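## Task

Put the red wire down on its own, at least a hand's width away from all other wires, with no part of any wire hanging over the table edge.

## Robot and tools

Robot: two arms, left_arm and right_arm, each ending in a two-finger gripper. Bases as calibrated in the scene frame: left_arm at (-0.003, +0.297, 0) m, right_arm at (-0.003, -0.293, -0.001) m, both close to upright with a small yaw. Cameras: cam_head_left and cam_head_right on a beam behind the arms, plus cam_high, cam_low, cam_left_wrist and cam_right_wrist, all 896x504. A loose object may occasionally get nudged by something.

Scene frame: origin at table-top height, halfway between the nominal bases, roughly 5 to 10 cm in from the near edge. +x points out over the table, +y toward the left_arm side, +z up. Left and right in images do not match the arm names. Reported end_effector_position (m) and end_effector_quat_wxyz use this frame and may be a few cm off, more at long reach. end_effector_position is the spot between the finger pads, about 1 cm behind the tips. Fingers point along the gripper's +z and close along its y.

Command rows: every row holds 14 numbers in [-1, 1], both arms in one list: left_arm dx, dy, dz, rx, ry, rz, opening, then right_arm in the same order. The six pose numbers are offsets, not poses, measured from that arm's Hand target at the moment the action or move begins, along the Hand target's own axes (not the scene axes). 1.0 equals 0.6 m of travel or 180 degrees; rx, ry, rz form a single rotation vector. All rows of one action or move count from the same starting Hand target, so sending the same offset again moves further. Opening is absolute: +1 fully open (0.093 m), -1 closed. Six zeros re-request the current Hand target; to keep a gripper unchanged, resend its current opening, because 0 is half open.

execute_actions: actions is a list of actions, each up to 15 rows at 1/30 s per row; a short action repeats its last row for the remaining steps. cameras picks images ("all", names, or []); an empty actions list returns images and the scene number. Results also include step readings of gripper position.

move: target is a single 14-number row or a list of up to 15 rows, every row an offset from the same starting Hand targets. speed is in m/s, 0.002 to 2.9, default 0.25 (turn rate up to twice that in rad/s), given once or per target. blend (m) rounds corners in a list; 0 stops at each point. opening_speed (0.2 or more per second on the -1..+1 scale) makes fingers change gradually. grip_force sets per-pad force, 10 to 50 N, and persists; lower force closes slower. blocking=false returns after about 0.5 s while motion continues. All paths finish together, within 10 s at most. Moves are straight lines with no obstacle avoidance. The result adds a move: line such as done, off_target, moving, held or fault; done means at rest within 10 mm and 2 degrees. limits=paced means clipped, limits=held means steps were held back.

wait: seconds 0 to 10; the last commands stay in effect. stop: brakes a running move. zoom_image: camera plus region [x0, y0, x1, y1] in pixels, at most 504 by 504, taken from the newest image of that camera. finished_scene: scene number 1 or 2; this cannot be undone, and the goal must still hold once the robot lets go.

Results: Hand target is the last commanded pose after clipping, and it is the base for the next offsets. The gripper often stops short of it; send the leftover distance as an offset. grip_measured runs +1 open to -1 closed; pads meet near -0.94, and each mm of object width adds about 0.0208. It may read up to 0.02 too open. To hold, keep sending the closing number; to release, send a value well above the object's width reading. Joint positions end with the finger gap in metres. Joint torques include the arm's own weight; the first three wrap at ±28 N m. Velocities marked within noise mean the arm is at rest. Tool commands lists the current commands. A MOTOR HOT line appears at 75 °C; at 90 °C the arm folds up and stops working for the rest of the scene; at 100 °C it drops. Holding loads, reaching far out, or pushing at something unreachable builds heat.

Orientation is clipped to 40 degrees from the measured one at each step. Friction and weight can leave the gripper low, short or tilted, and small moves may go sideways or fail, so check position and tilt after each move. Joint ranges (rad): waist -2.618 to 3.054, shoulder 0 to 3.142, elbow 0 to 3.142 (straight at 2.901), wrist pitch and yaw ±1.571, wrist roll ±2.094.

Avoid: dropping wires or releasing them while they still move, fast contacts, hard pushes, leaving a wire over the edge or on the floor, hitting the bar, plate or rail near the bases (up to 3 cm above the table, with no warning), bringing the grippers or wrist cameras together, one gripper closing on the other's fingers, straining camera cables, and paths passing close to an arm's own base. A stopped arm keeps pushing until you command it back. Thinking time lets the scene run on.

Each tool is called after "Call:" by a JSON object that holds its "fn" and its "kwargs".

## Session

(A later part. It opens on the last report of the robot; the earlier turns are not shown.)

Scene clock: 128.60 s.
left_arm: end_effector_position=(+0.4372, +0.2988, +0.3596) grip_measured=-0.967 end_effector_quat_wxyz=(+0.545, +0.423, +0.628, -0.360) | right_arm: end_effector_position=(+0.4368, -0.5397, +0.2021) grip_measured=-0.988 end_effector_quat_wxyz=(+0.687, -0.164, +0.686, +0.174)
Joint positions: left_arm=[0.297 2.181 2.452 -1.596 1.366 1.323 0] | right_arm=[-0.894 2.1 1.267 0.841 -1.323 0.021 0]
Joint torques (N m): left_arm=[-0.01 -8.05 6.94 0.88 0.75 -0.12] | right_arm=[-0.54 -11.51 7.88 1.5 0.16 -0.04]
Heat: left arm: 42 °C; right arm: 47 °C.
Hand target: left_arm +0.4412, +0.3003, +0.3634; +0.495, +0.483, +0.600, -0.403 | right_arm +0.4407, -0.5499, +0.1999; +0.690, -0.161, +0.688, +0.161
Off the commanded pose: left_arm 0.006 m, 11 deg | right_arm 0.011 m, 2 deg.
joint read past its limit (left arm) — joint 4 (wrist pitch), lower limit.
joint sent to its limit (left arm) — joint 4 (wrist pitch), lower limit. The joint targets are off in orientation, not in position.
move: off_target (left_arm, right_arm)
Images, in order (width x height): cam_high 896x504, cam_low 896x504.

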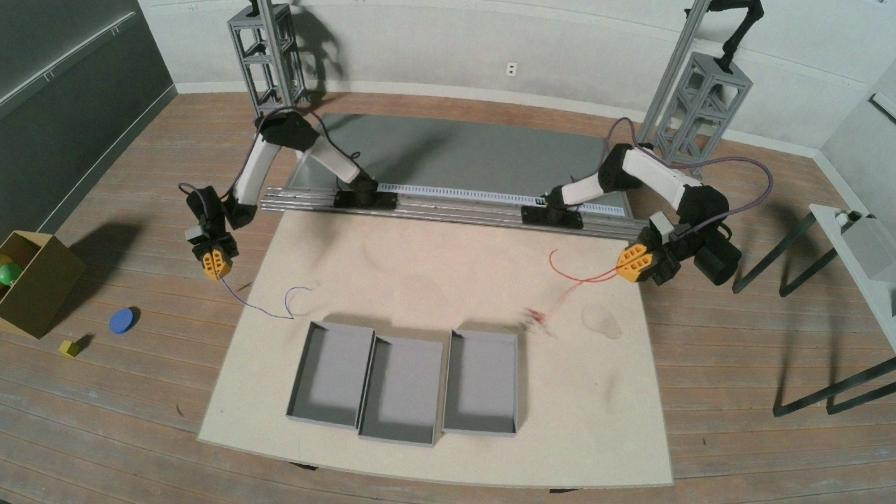

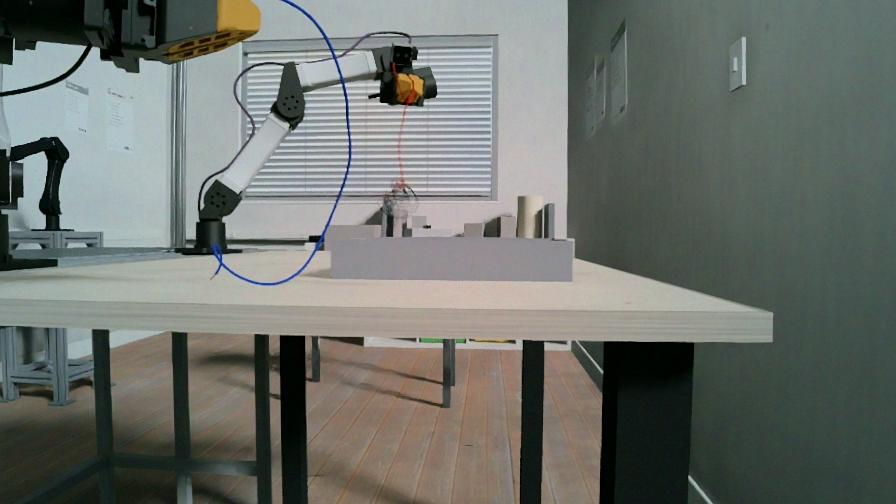

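Call:
{"fn": "move", "kwargs": {"target": [0,0,0,0,0,0,-1, 0.233,0.275,-0.07,0,0.2,0,-1], "cameras": ["cam_low","cam_high","cam_right_wrist","cam_left_wrist","cam_head_left"], "speed": 0.12}}

Call:
{"fn": "zoom_image", "kwargs": {"camera": "cam_high", "region": [410, 180, 650, 320]}}

Scene clock: 141.40 s.
left_arm: end_effector_position=(+0.4371, +0.2987, +0.3598) grip_measured=-0.967 end_effector_quat_wxyz=(+0.545, +0.422, +0.628, -0.360) | right_arm: end_effector_position=(+0.3327, -0.4241, +0.0578) grip_measured=-0.988 end_effector_quat_wxyz=(+0.445, -0.192, +0.867, +0.112)
Joint positions: left_arm=[0.297 2.181 2.452 -1.596 1.367 1.323 0] | right_arm=[-0.788 1.701 0.803 -0.203 -0.861 -0.952 0]
Joint torques (N m): left_arm=[-0.05 -7.99 7.04 0.88 0.74 -0.11] | right_arm=[1.26 -10.91 4.03 1.09 -0.31 -0.02]
Motor temperatures (°C): left_arm=[26 40 40 33 28 25 27] | right_arm=[27 51 36 36 27 24 30]
Heat: left arm: 40 °C; right arm: 51 °C.
Hand target: left_arm +0.4412, +0.3003, +0.3634; +0.495, +0.483, +0.600, -0.403 | right_arm +0.3303, -0.4206, +0.0598; +0.444, -0.202, +0.867, +0.103
Off the commanded pose: left_arm 0.006 m, 11 deg | right_arm 0.005 m, 2 deg.
joint read past its limit (left arm) — joint 4 (wrist pitch), lower limit.
joint sent to its limit (left arm) — joint 4 (wrist pitch), lower limit. The joint targets are off in orientation, not in position.
move: off_target (left_arm)
Images, in order (width x height): cam_head_left 896x504, cam_high 896x504, cam_low 896x504, cam_left_wrist 896x504, cam_right_wrist 896x504.

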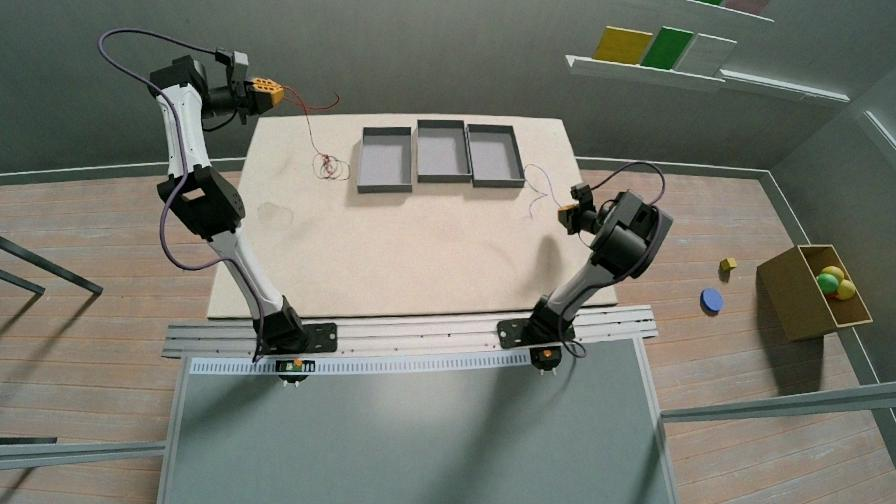

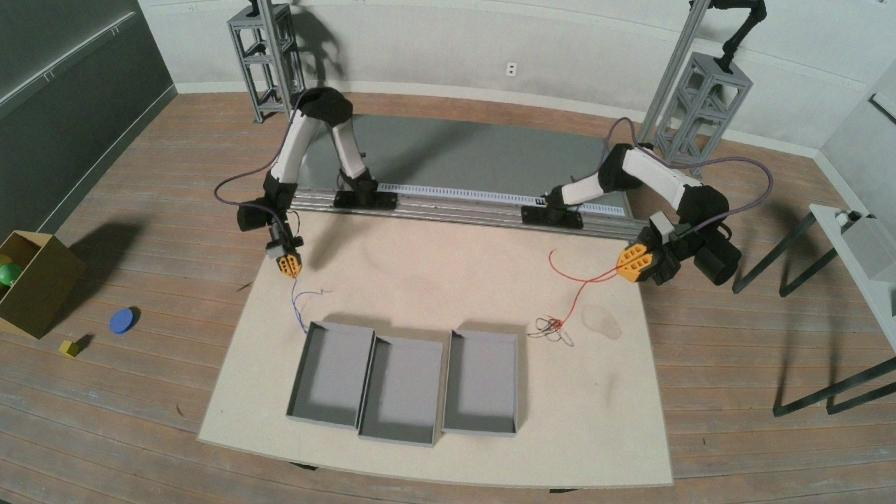

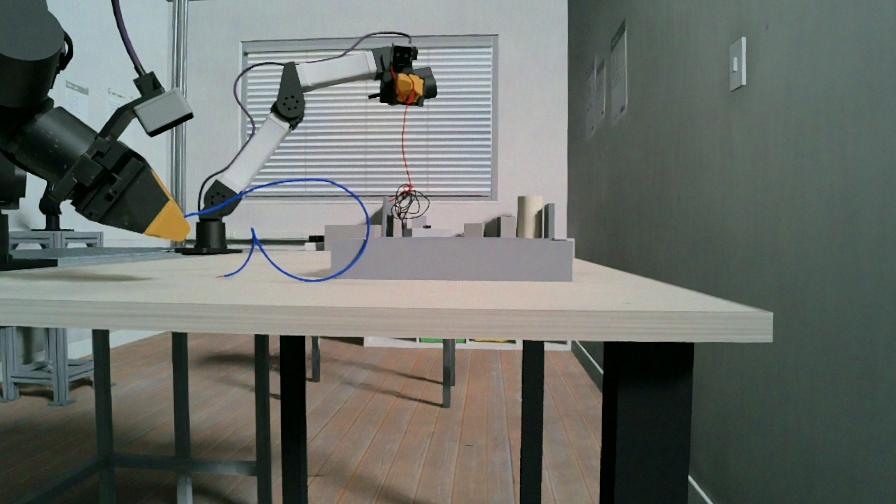

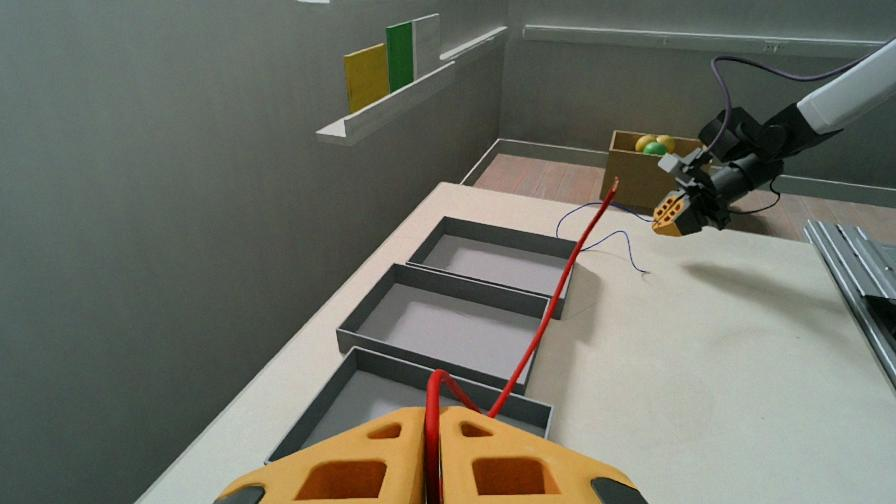

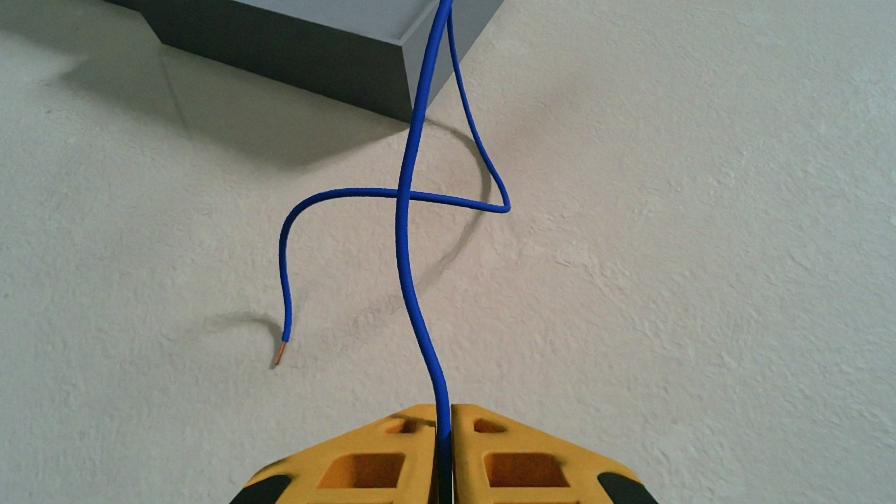

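Scaled by 2.100 from the camera's 896x504 image, which has a finer 1280x720 frame.

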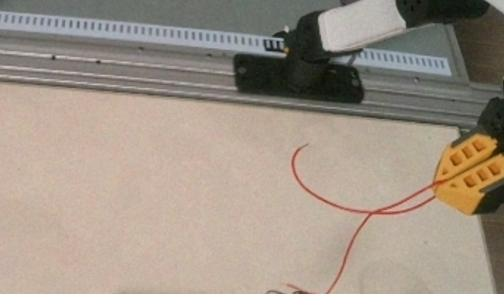

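Call:
{"fn": "move", "kwargs": {"target": [[0,0,0,0,0,0,-1, 0.042,0,0.03,0,0,0,-1],[0,0,0,0,0,0,-1, 0.042,0,0.03,0,0,0,-0.3]], "cameras": ["cam_right_wrist","cam_low"], "speed": 0.1, "opening_speed": 0.6}}

Scene clock: 147.93 s.
left_arm: end_effector_position=(+0.4371, +0.2987, +0.3598) grip_measured=-0.967 end_effector_quat_wxyz=(+0.545, +0.422, +0.628, -0.360) | right_arm: end_effector_position=(+0.3325, -0.4242, +0.0369) grip_measured=-0.301 end_effector_quat_wxyz=(+0.451, -0.198, +0.864, +0.102)
Joint positions: left_arm=[0.297 2.181 2.452 -1.596 1.367 1.323 0] | right_arm=[-0.788 1.754 0.749 -0.074 -0.86 -0.956 0.031]
Joint torques (N m): left_arm=[-0.02 -8.06 6.98 0.87 0.76 -0.11] | right_arm=[0.85 -7.64 3.77 1.24 -0.33 0.01]
Heat: left arm: 41 °C; right arm: 50 °C.
Hand target: left_arm +0.4412, +0.3003, +0.3634; +0.495, +0.483, +0.600, -0.403 | right_arm +0.3302, -0.4207, +0.0288; +0.444, -0.202, +0.867, +0.103
Off the commanded pose: left_arm 0.006 m, 11 deg | right_arm 0.009 m, 1 deg.
joint read past its limit (left arm) — joint 4 (wrist pitch), lower limit.
joint sent to its limit (left arm) — joint 4 (wrist pitch), lower limit. The joint targets are off in orientation, not in position.
move: off_target (left_arm)
Images, in order (width x height): cam_low 896x504, cam_right_wrist 896x504.

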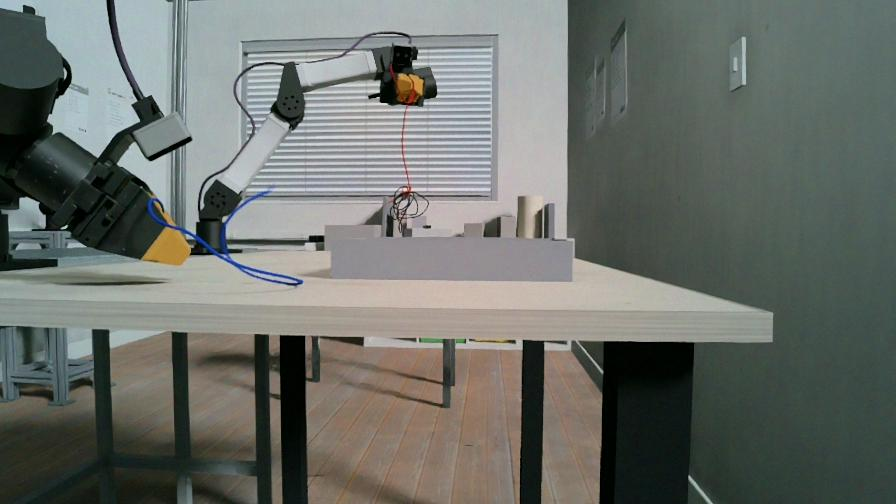

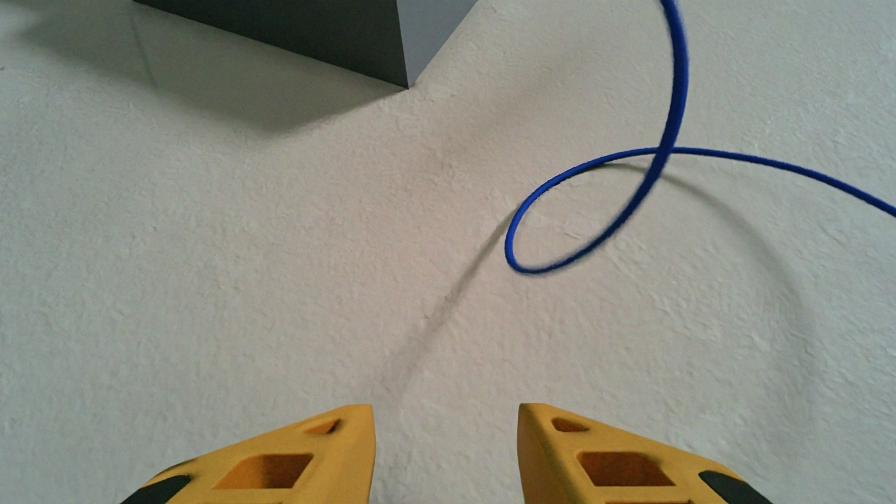

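Call:
{"fn": "wait", "kwargs": {"seconds": 0.5, "cameras": ["all"]}}

Call:
{"fn": "zoom_image", "kwargs": {"camera": "cam_high", "region": [200, 220, 400, 360]}}

Scene clock: 150.03 s.
left_arm: end_effector_position=(+0.4371, +0.2987, +0.3598) grip_measured=-0.967 end_effector_quat_wxyz=(+0.545, +0.422, +0.628, -0.360) | right_arm: end_effector_position=(+0.3325, -0.4242, +0.0369) grip_measured=-0.301 end_effector_quat_wxyz=(+0.451, -0.198, +0.864, +0.102)
Joint positions: left_arm=[0.297 2.181 2.452 -1.596 1.367 1.323 0] | right_arm=[-0.788 1.754 0.749 -0.074 -0.86 -0.956 0.031]
Joint torques (N m): left_arm=[-0.05 -8.01 6.94 0.87 0.73 -0.1] | right_arm=[0.77 -7.61 3.66 1.25 -0.38 -0.01]
Heat: left arm: 42 °C; right arm: 50 °C.
Hand target: left_arm +0.4412, +0.3003, +0.3634; +0.495, +0.483, +0.600, -0.403 | right_arm +0.3302, -0.4207, +0.0288; +0.444, -0.202, +0.867, +0.103
Tool commands: left_gripper/opening=-1.0 right_gripper/opening=-0.3
Off the commanded pose: left_arm 0.006 m, 11 deg | right_arm 0.009 m, 1 deg.
joint read past its limit (left arm) — joint 4 (wrist pitch), lower limit.
wait: 0.50 s; at rest from the start

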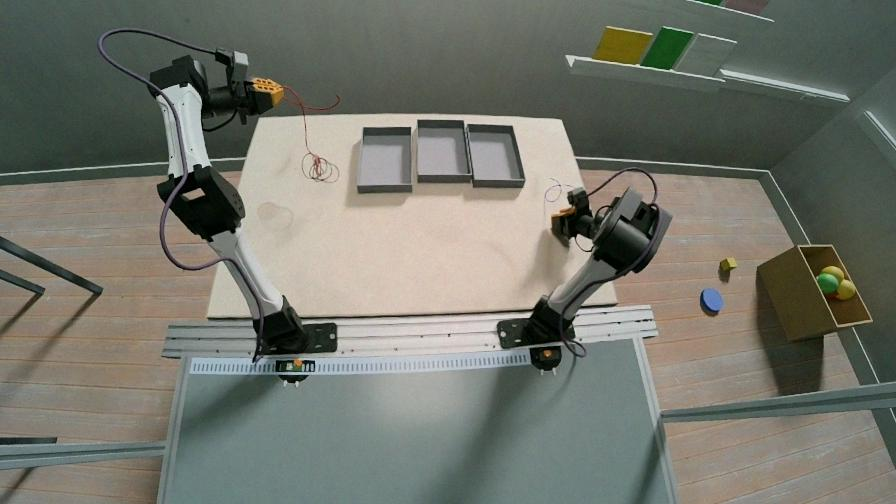

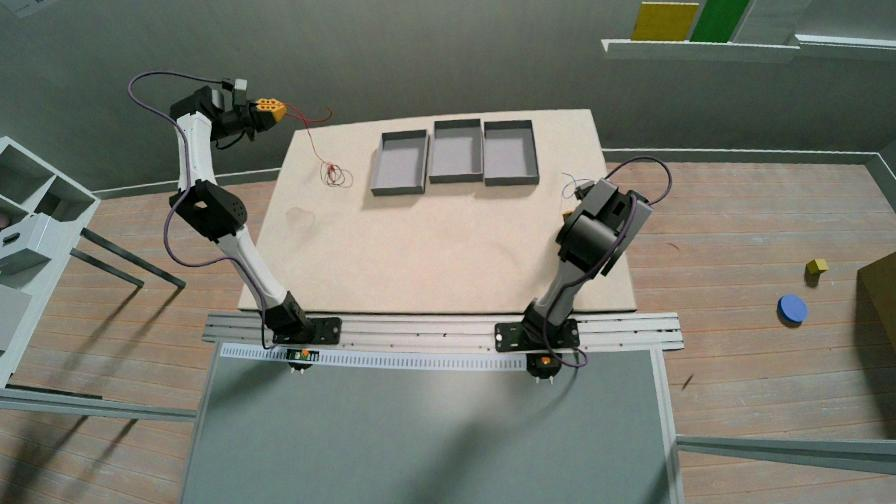

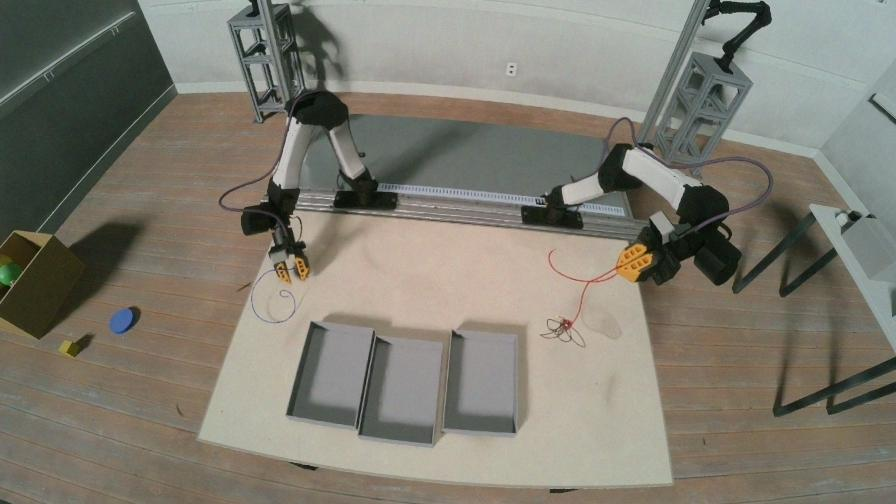

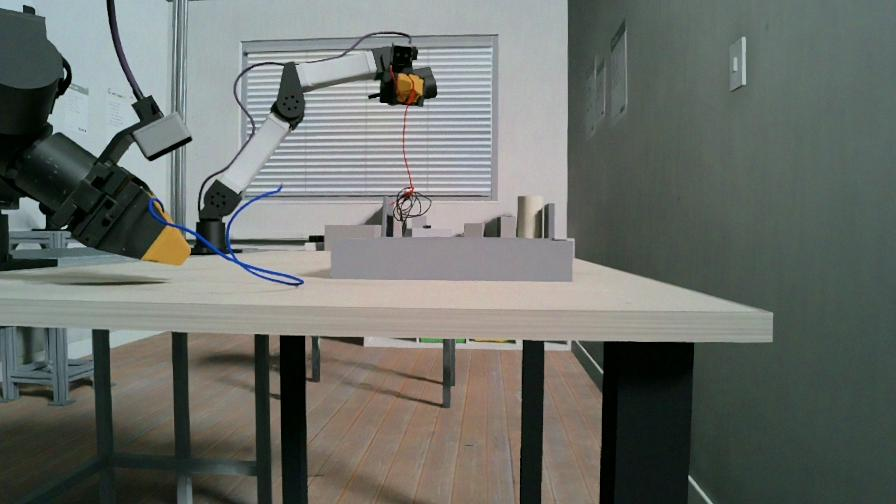

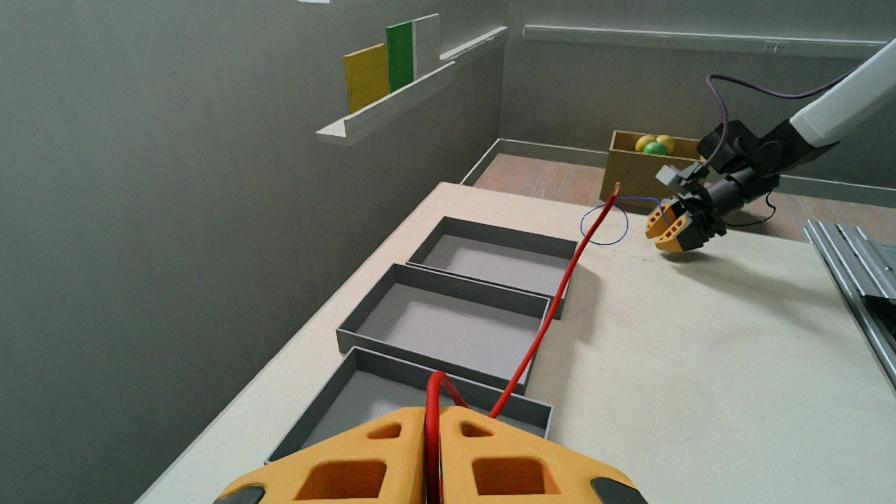

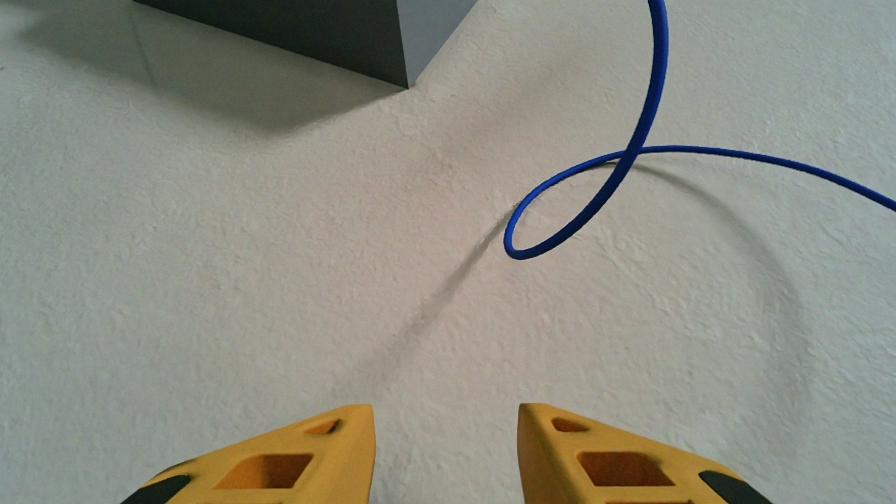

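Scaled by 2.520 from the camera's 896x504 image, which has a finer 1280x720 frame.

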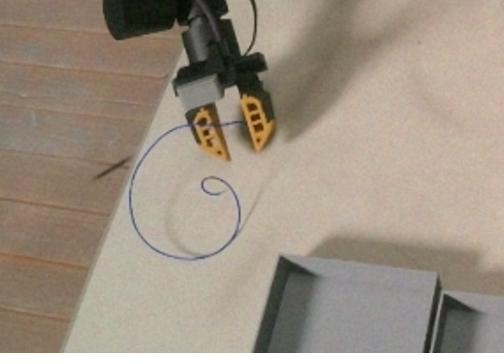

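Call:
{"fn": "move", "kwargs": {"target": [0,0,0,0,0,0,-1, 0,0,0,0,0,0,-1], "cameras": ["cam_right_wrist","cam_low","cam_high"], "opening_speed": 1}}

Call:
{"fn": "zoom_image", "kwargs": {"camera": "cam_high", "region": [200, 220, 400, 360]}}

Call:
{"fn": "zoom_image", "kwargs": {"camera": "cam_low", "region": [60, 150, 360, 310]}}

Scene clock: 157.40 s.
left_arm: end_effector_position=(+0.4371, +0.2987, +0.3598) grip_measured=-0.967 end_effector_quat_wxyz=(+0.545, +0.422, +0.628, -0.360) | right_arm: end_effector_position=(+0.3325, -0.4242, +0.0369) grip_measured=-0.988 end_effector_quat_wxyz=(+0.451, -0.198, +0.864, +0.102)
Joint positions: left_arm=[0.297 2.181 2.452 -1.596 1.367 1.323 0] | right_arm=[-0.788 1.754 0.749 -0.074 -0.86 -0.956 0]
Joint torques (N m): left_arm=[-0.05 -8.01 6.97 0.88 0.74 -0.11] | right_arm=[0.92 -7.71 3.7 1.25 -0.37 0.04]
Heat: left arm: 43 °C; right arm: 50 °C.
Hand target: left_arm +0.4412, +0.3003, +0.3634; +0.495, +0.483, +0.600, -0.403 | right_arm +0.3302, -0.4207, +0.0288; +0.444, -0.202, +0.867, +0.103
Off the commanded pose: left_arm 0.006 m, 11 deg | right_arm 0.009 m, 1 deg.
joint read past its limit (left arm) — joint 4 (wrist pitch), lower limit.
joint sent to its limit (left arm) — joint 4 (wrist pitch), lower limit. The joint targets are off in orientation, not in position.
move: off_target (left_arm)
Images, in order (width x height): cam_high 896x504, cam_low 896x504, cam_right_wrist 896x504.

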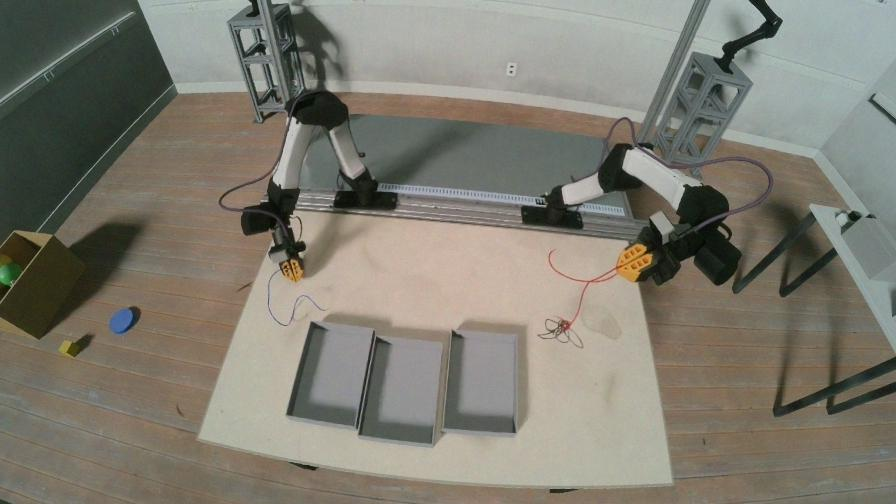

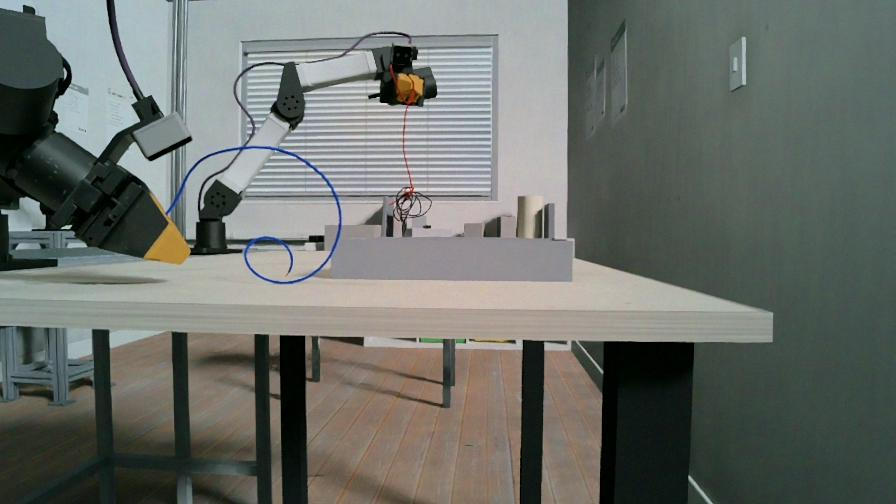

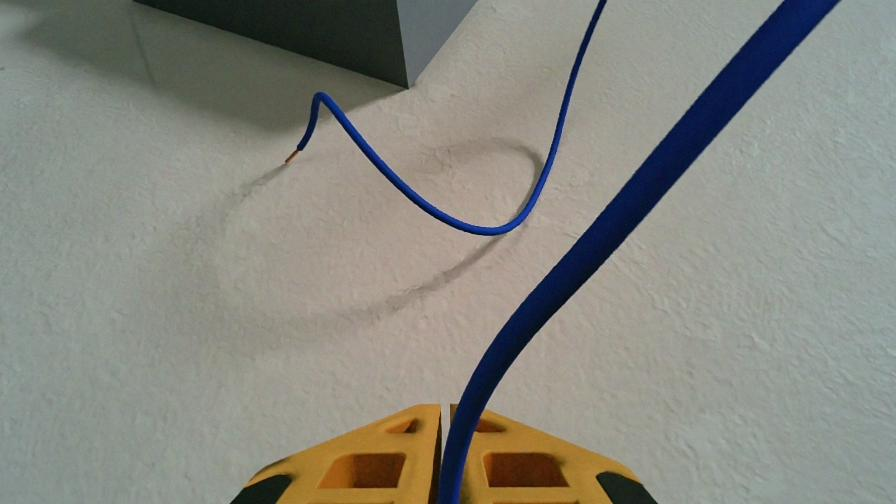

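Scaled by 2.520 from the camera's 896x504 image, which has a finer 1280x720 frame.

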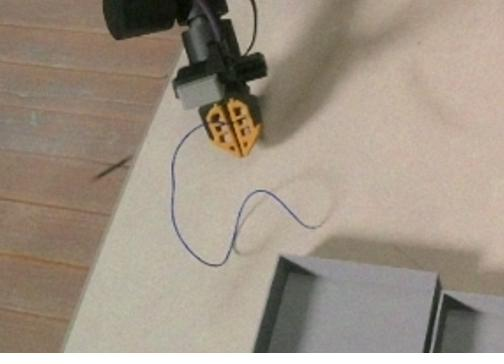

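Scaled by 1.680 from the camera's 896x504 image, which has a finer 1280x720 frame.

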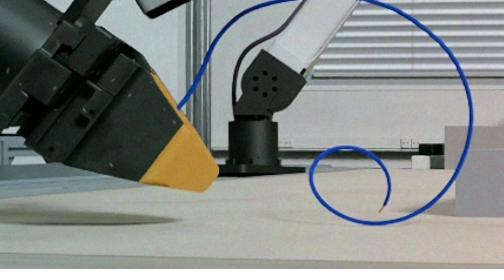

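Call:
{"fn": "move", "kwargs": {"target": [[0,0,0,0,0,0,-1, -0.023,0.358,0.017,0,0,0,-1],[0,0,0,0,0,0,-1, -0.023,0.358,0.017,0,0,0,-0.4]], "cameras": ["cam_right_wrist","cam_low","cam_high"], "opening_speed": 0.5, "speed": 0.12}}

Call:
{"fn": "zoom_image", "kwargs": {"camera": "cam_high", "region": [250, 200, 450, 340]}}

Call:
{"fn": "zoom_image", "kwargs": {"camera": "cam_low", "region": [60, 150, 360, 310]}}

Scene clock: 168.03 s.
left_arm: end_effector_position=(+0.4371, +0.2987, +0.3598) grip_measured=-0.967 end_effector_quat_wxyz=(+0.545, +0.422, +0.628, -0.360) | right_arm: end_effector_position=(+0.2535, -0.2201, +0.0386) grip_measured=-0.401 end_effector_quat_wxyz=(+0.448, -0.209, +0.863, +0.104)
Joint positions: left_arm=[0.297 2.181 2.452 -1.596 1.367 1.323 0] | right_arm=[0.028 0.992 0.096 0.243 -0.312 -0.238 0.026]
Joint torques (N m): left_arm=[-0.01 -8.01 6.97 0.87 0.74 -0.11] | right_arm=[1.02 -2.5 4.38 1.99 0.02 0.3]
Heat: left arm: 44 °C; right arm: 49 °C.
Hand target: left_arm +0.4412, +0.3003, +0.3634; +0.495, +0.483, +0.600, -0.403 | right_arm +0.2499, -0.2208, +0.0339; +0.443, -0.202, +0.867, +0.103
Off the commanded pose: left_arm 0.006 m, 11 deg | right_arm 0.006 m, 1 deg.
joint read past its limit (left arm) — joint 4 (wrist pitch), lower limit.
joint sent to its limit (left arm) — joint 4 (wrist pitch), lower limit. The joint targets are off in orientation, not in position.
move: off_target (left_arm)
Images, in order (width x height): cam_high 896x504, cam_low 896x504, cam_right_wrist 896x504.

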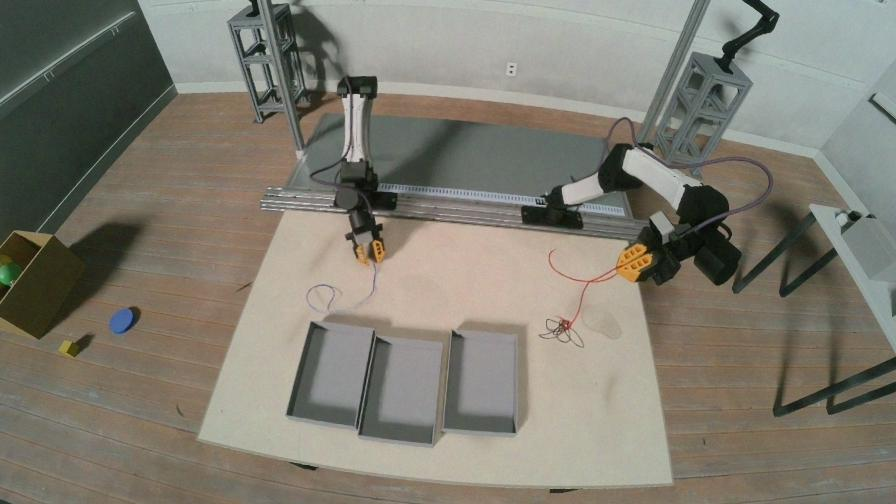

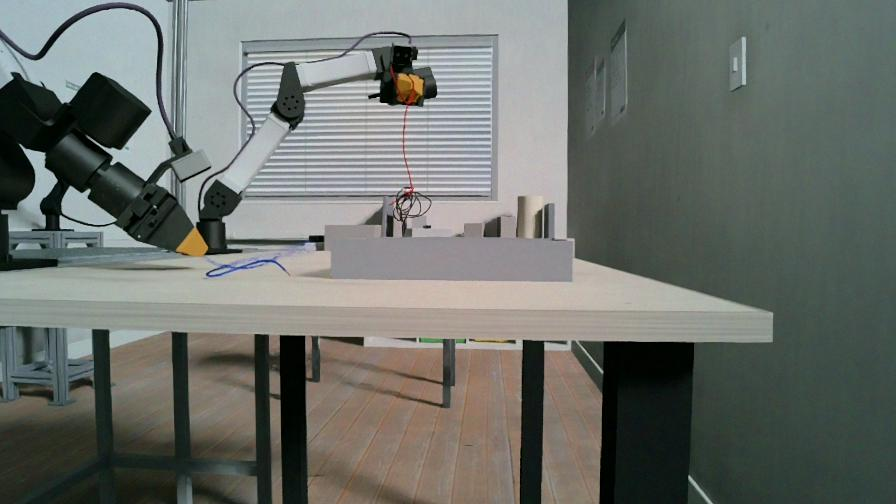

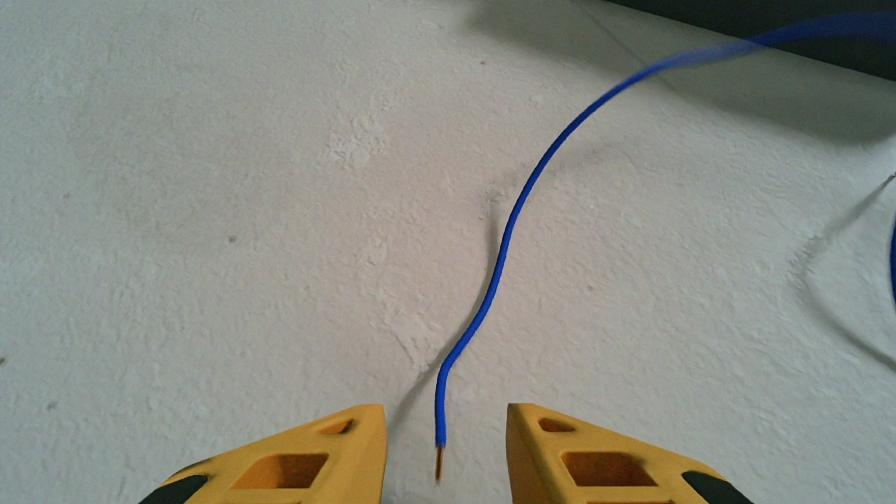

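Scaled by 2.520 from the camera's 896x504 image, which has a finer 1280x720 frame.

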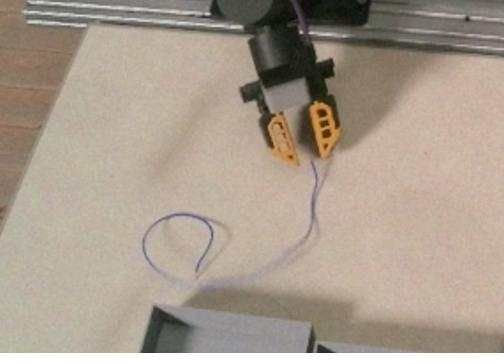

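Scaled by 1.680 from the camera's 896x504 image, which has a finer 1280x720 frame.

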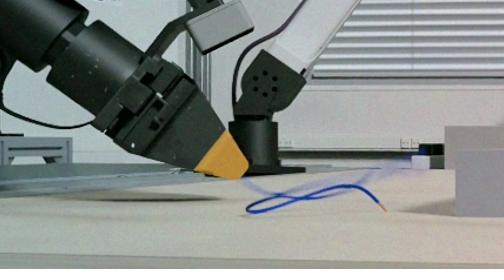

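Call:
{"fn": "move", "kwargs": {"target": [-0.027,-0.1,0.147,0,0,0,-1, -0.364,0.068,0.031,0,-0.2,0,0.6], "speed": 0.2}}

Call:
{"fn": "move", "kwargs": {"target": [0,0,0,0,0,0,-1, 0,0,0,-0.19,0,0,0.6], "speed": 0.3, "cameras": ["all"]}}

Scene clock: 179.57 s.
left_arm: end_effector_position=(+0.4118, +0.2046, +0.3444) grip_measured=-0.967 end_effector_quat_wxyz=(+0.479, +0.468, +0.613, -0.419) | right_arm: end_effector_position=(+0.3544, -0.1232, +0.1926) grip_measured=+0.599 end_effector_quat_wxyz=(+0.683, -0.170, +0.692, +0.159)
Joint positions: left_arm=[0.087 2.052 2.192 -1.46 1.323 1.231 0] | right_arm=[0.369 1.396 0.378 1 -0.048 -0.012 0.074]
Joint torques (N m): left_arm=[-0.94 -12.49 4.74 0.98 0.55 -0.12] | right_arm=[1.02 -4.51 7.35 2.23 0.2 0.31]
Motor temperatures (°C): left_arm=[26 46 38 32 28 25 27] | right_arm=[27 46 35 36 27 24 30]
Heat: left arm: 46 °C; right arm: 46 °C.
Hand target: left_arm +0.4013, +0.2000, +0.3633; +0.495, +0.483, +0.600, -0.403 | right_arm +0.3599, -0.1209, +0.2000; +0.690, -0.161, +0.688, +0.161
Off the commanded pose: left_arm 0.022 m, 3 deg | right_arm 0.010 m, 1 deg.
move: off_target (left_arm)

Scene clock: 181.47 s.
left_arm: end_effector_position=(+0.4122, +0.2047, +0.3445) grip_measured=-0.967 end_effector_quat_wxyz=(+0.479, +0.468, +0.613, -0.419) | right_arm: end_effector_position=(+0.3548, -0.1202, +0.1952) grip_measured=+0.599 end_effector_quat_wxyz=(+0.609, -0.355, +0.615, +0.353)
Joint positions: left_arm=[0.087 2.052 2.192 -1.457 1.323 1.229 0] | right_arm=[0.044 1.589 0.555 1.017 -0.952 -0.01 0.074]
Joint torques (N m): left_arm=[-0.96 -12.63 4.72 0.98 0.57 -0.11] | right_arm=[-0.31 -6.12 7.01 1.97 -0.11 0.27]
Heat: left arm: 46 °C; right arm: 46 °C.
Hand target: left_arm +0.4013, +0.2000, +0.3633; +0.495, +0.483, +0.600, -0.403 | right_arm +0.3599, -0.1207, +0.2001; +0.612, -0.356, +0.610, +0.356
Off the commanded pose: left_arm 0.022 m, 3 deg | right_arm 0.007 m, 1 deg.
move: off_target (left_arm)

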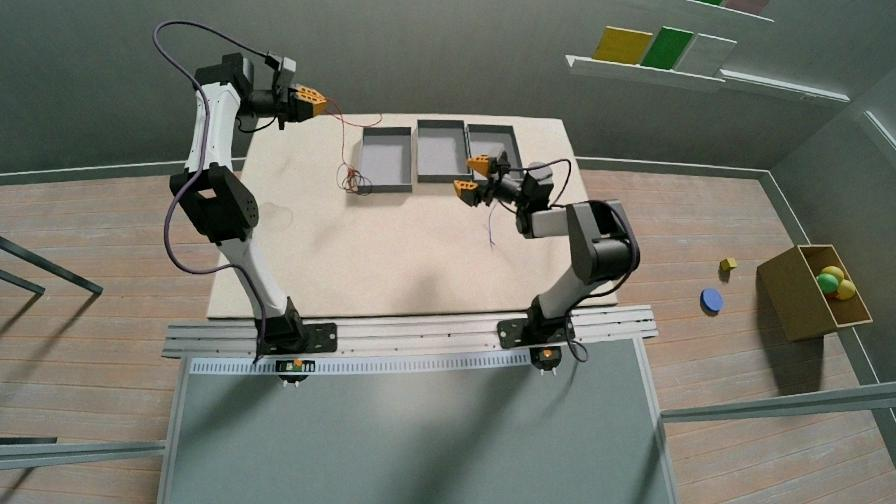

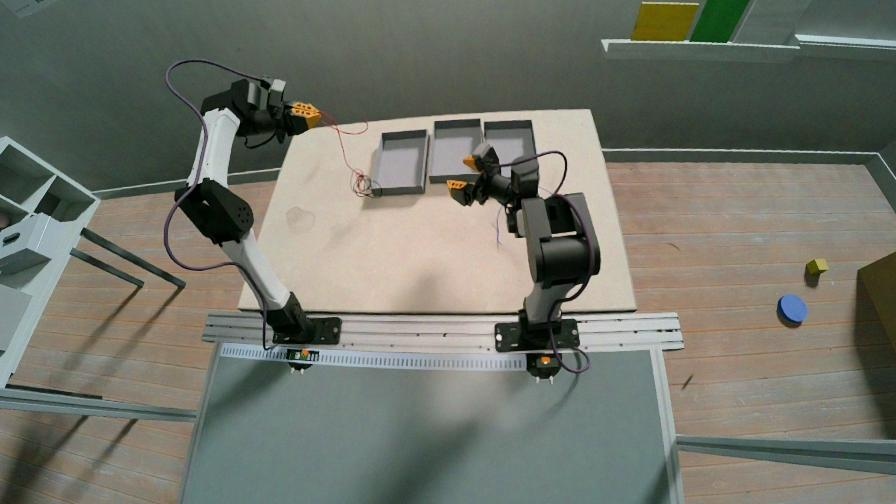

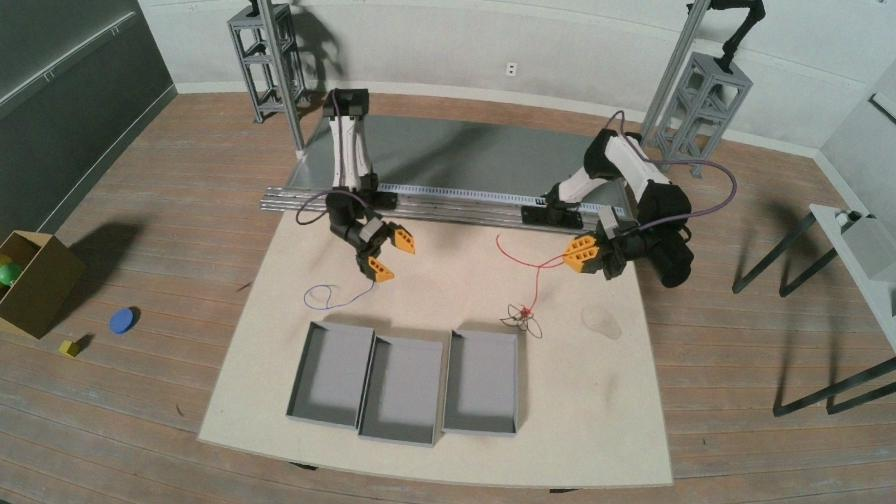

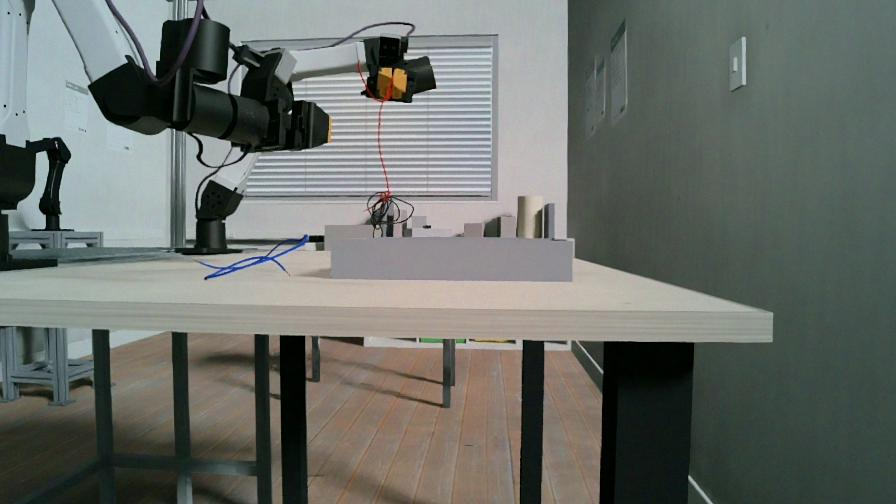

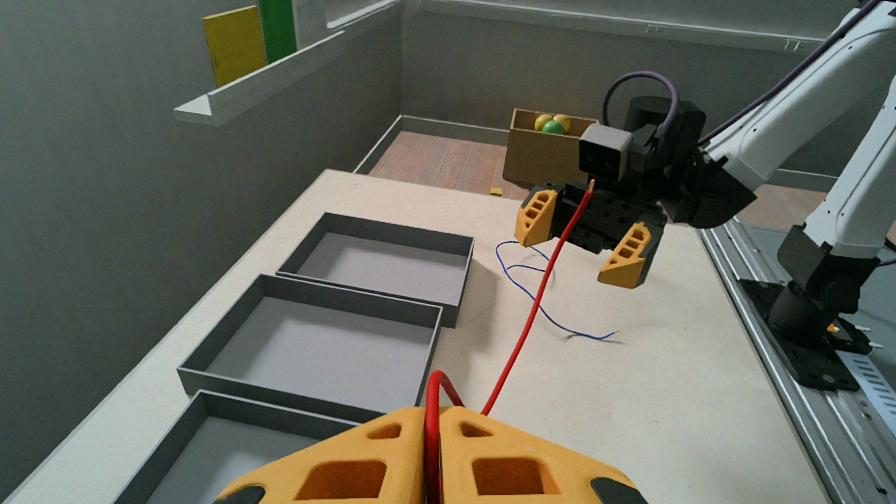

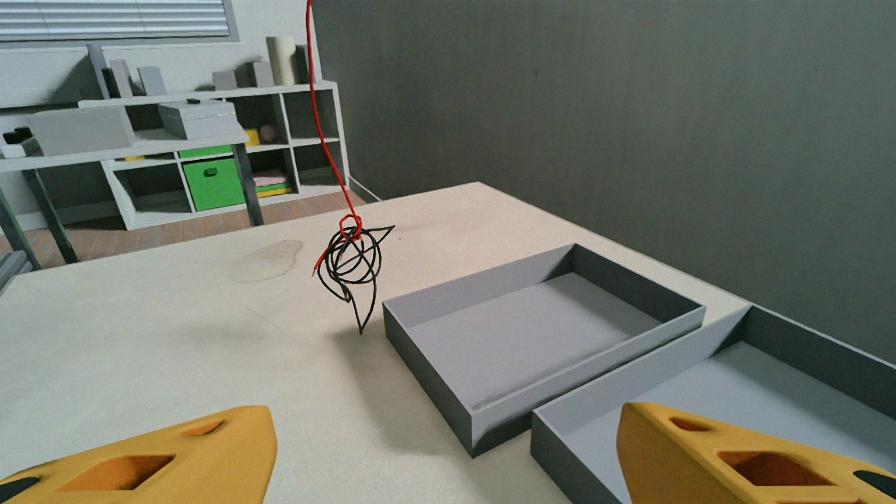

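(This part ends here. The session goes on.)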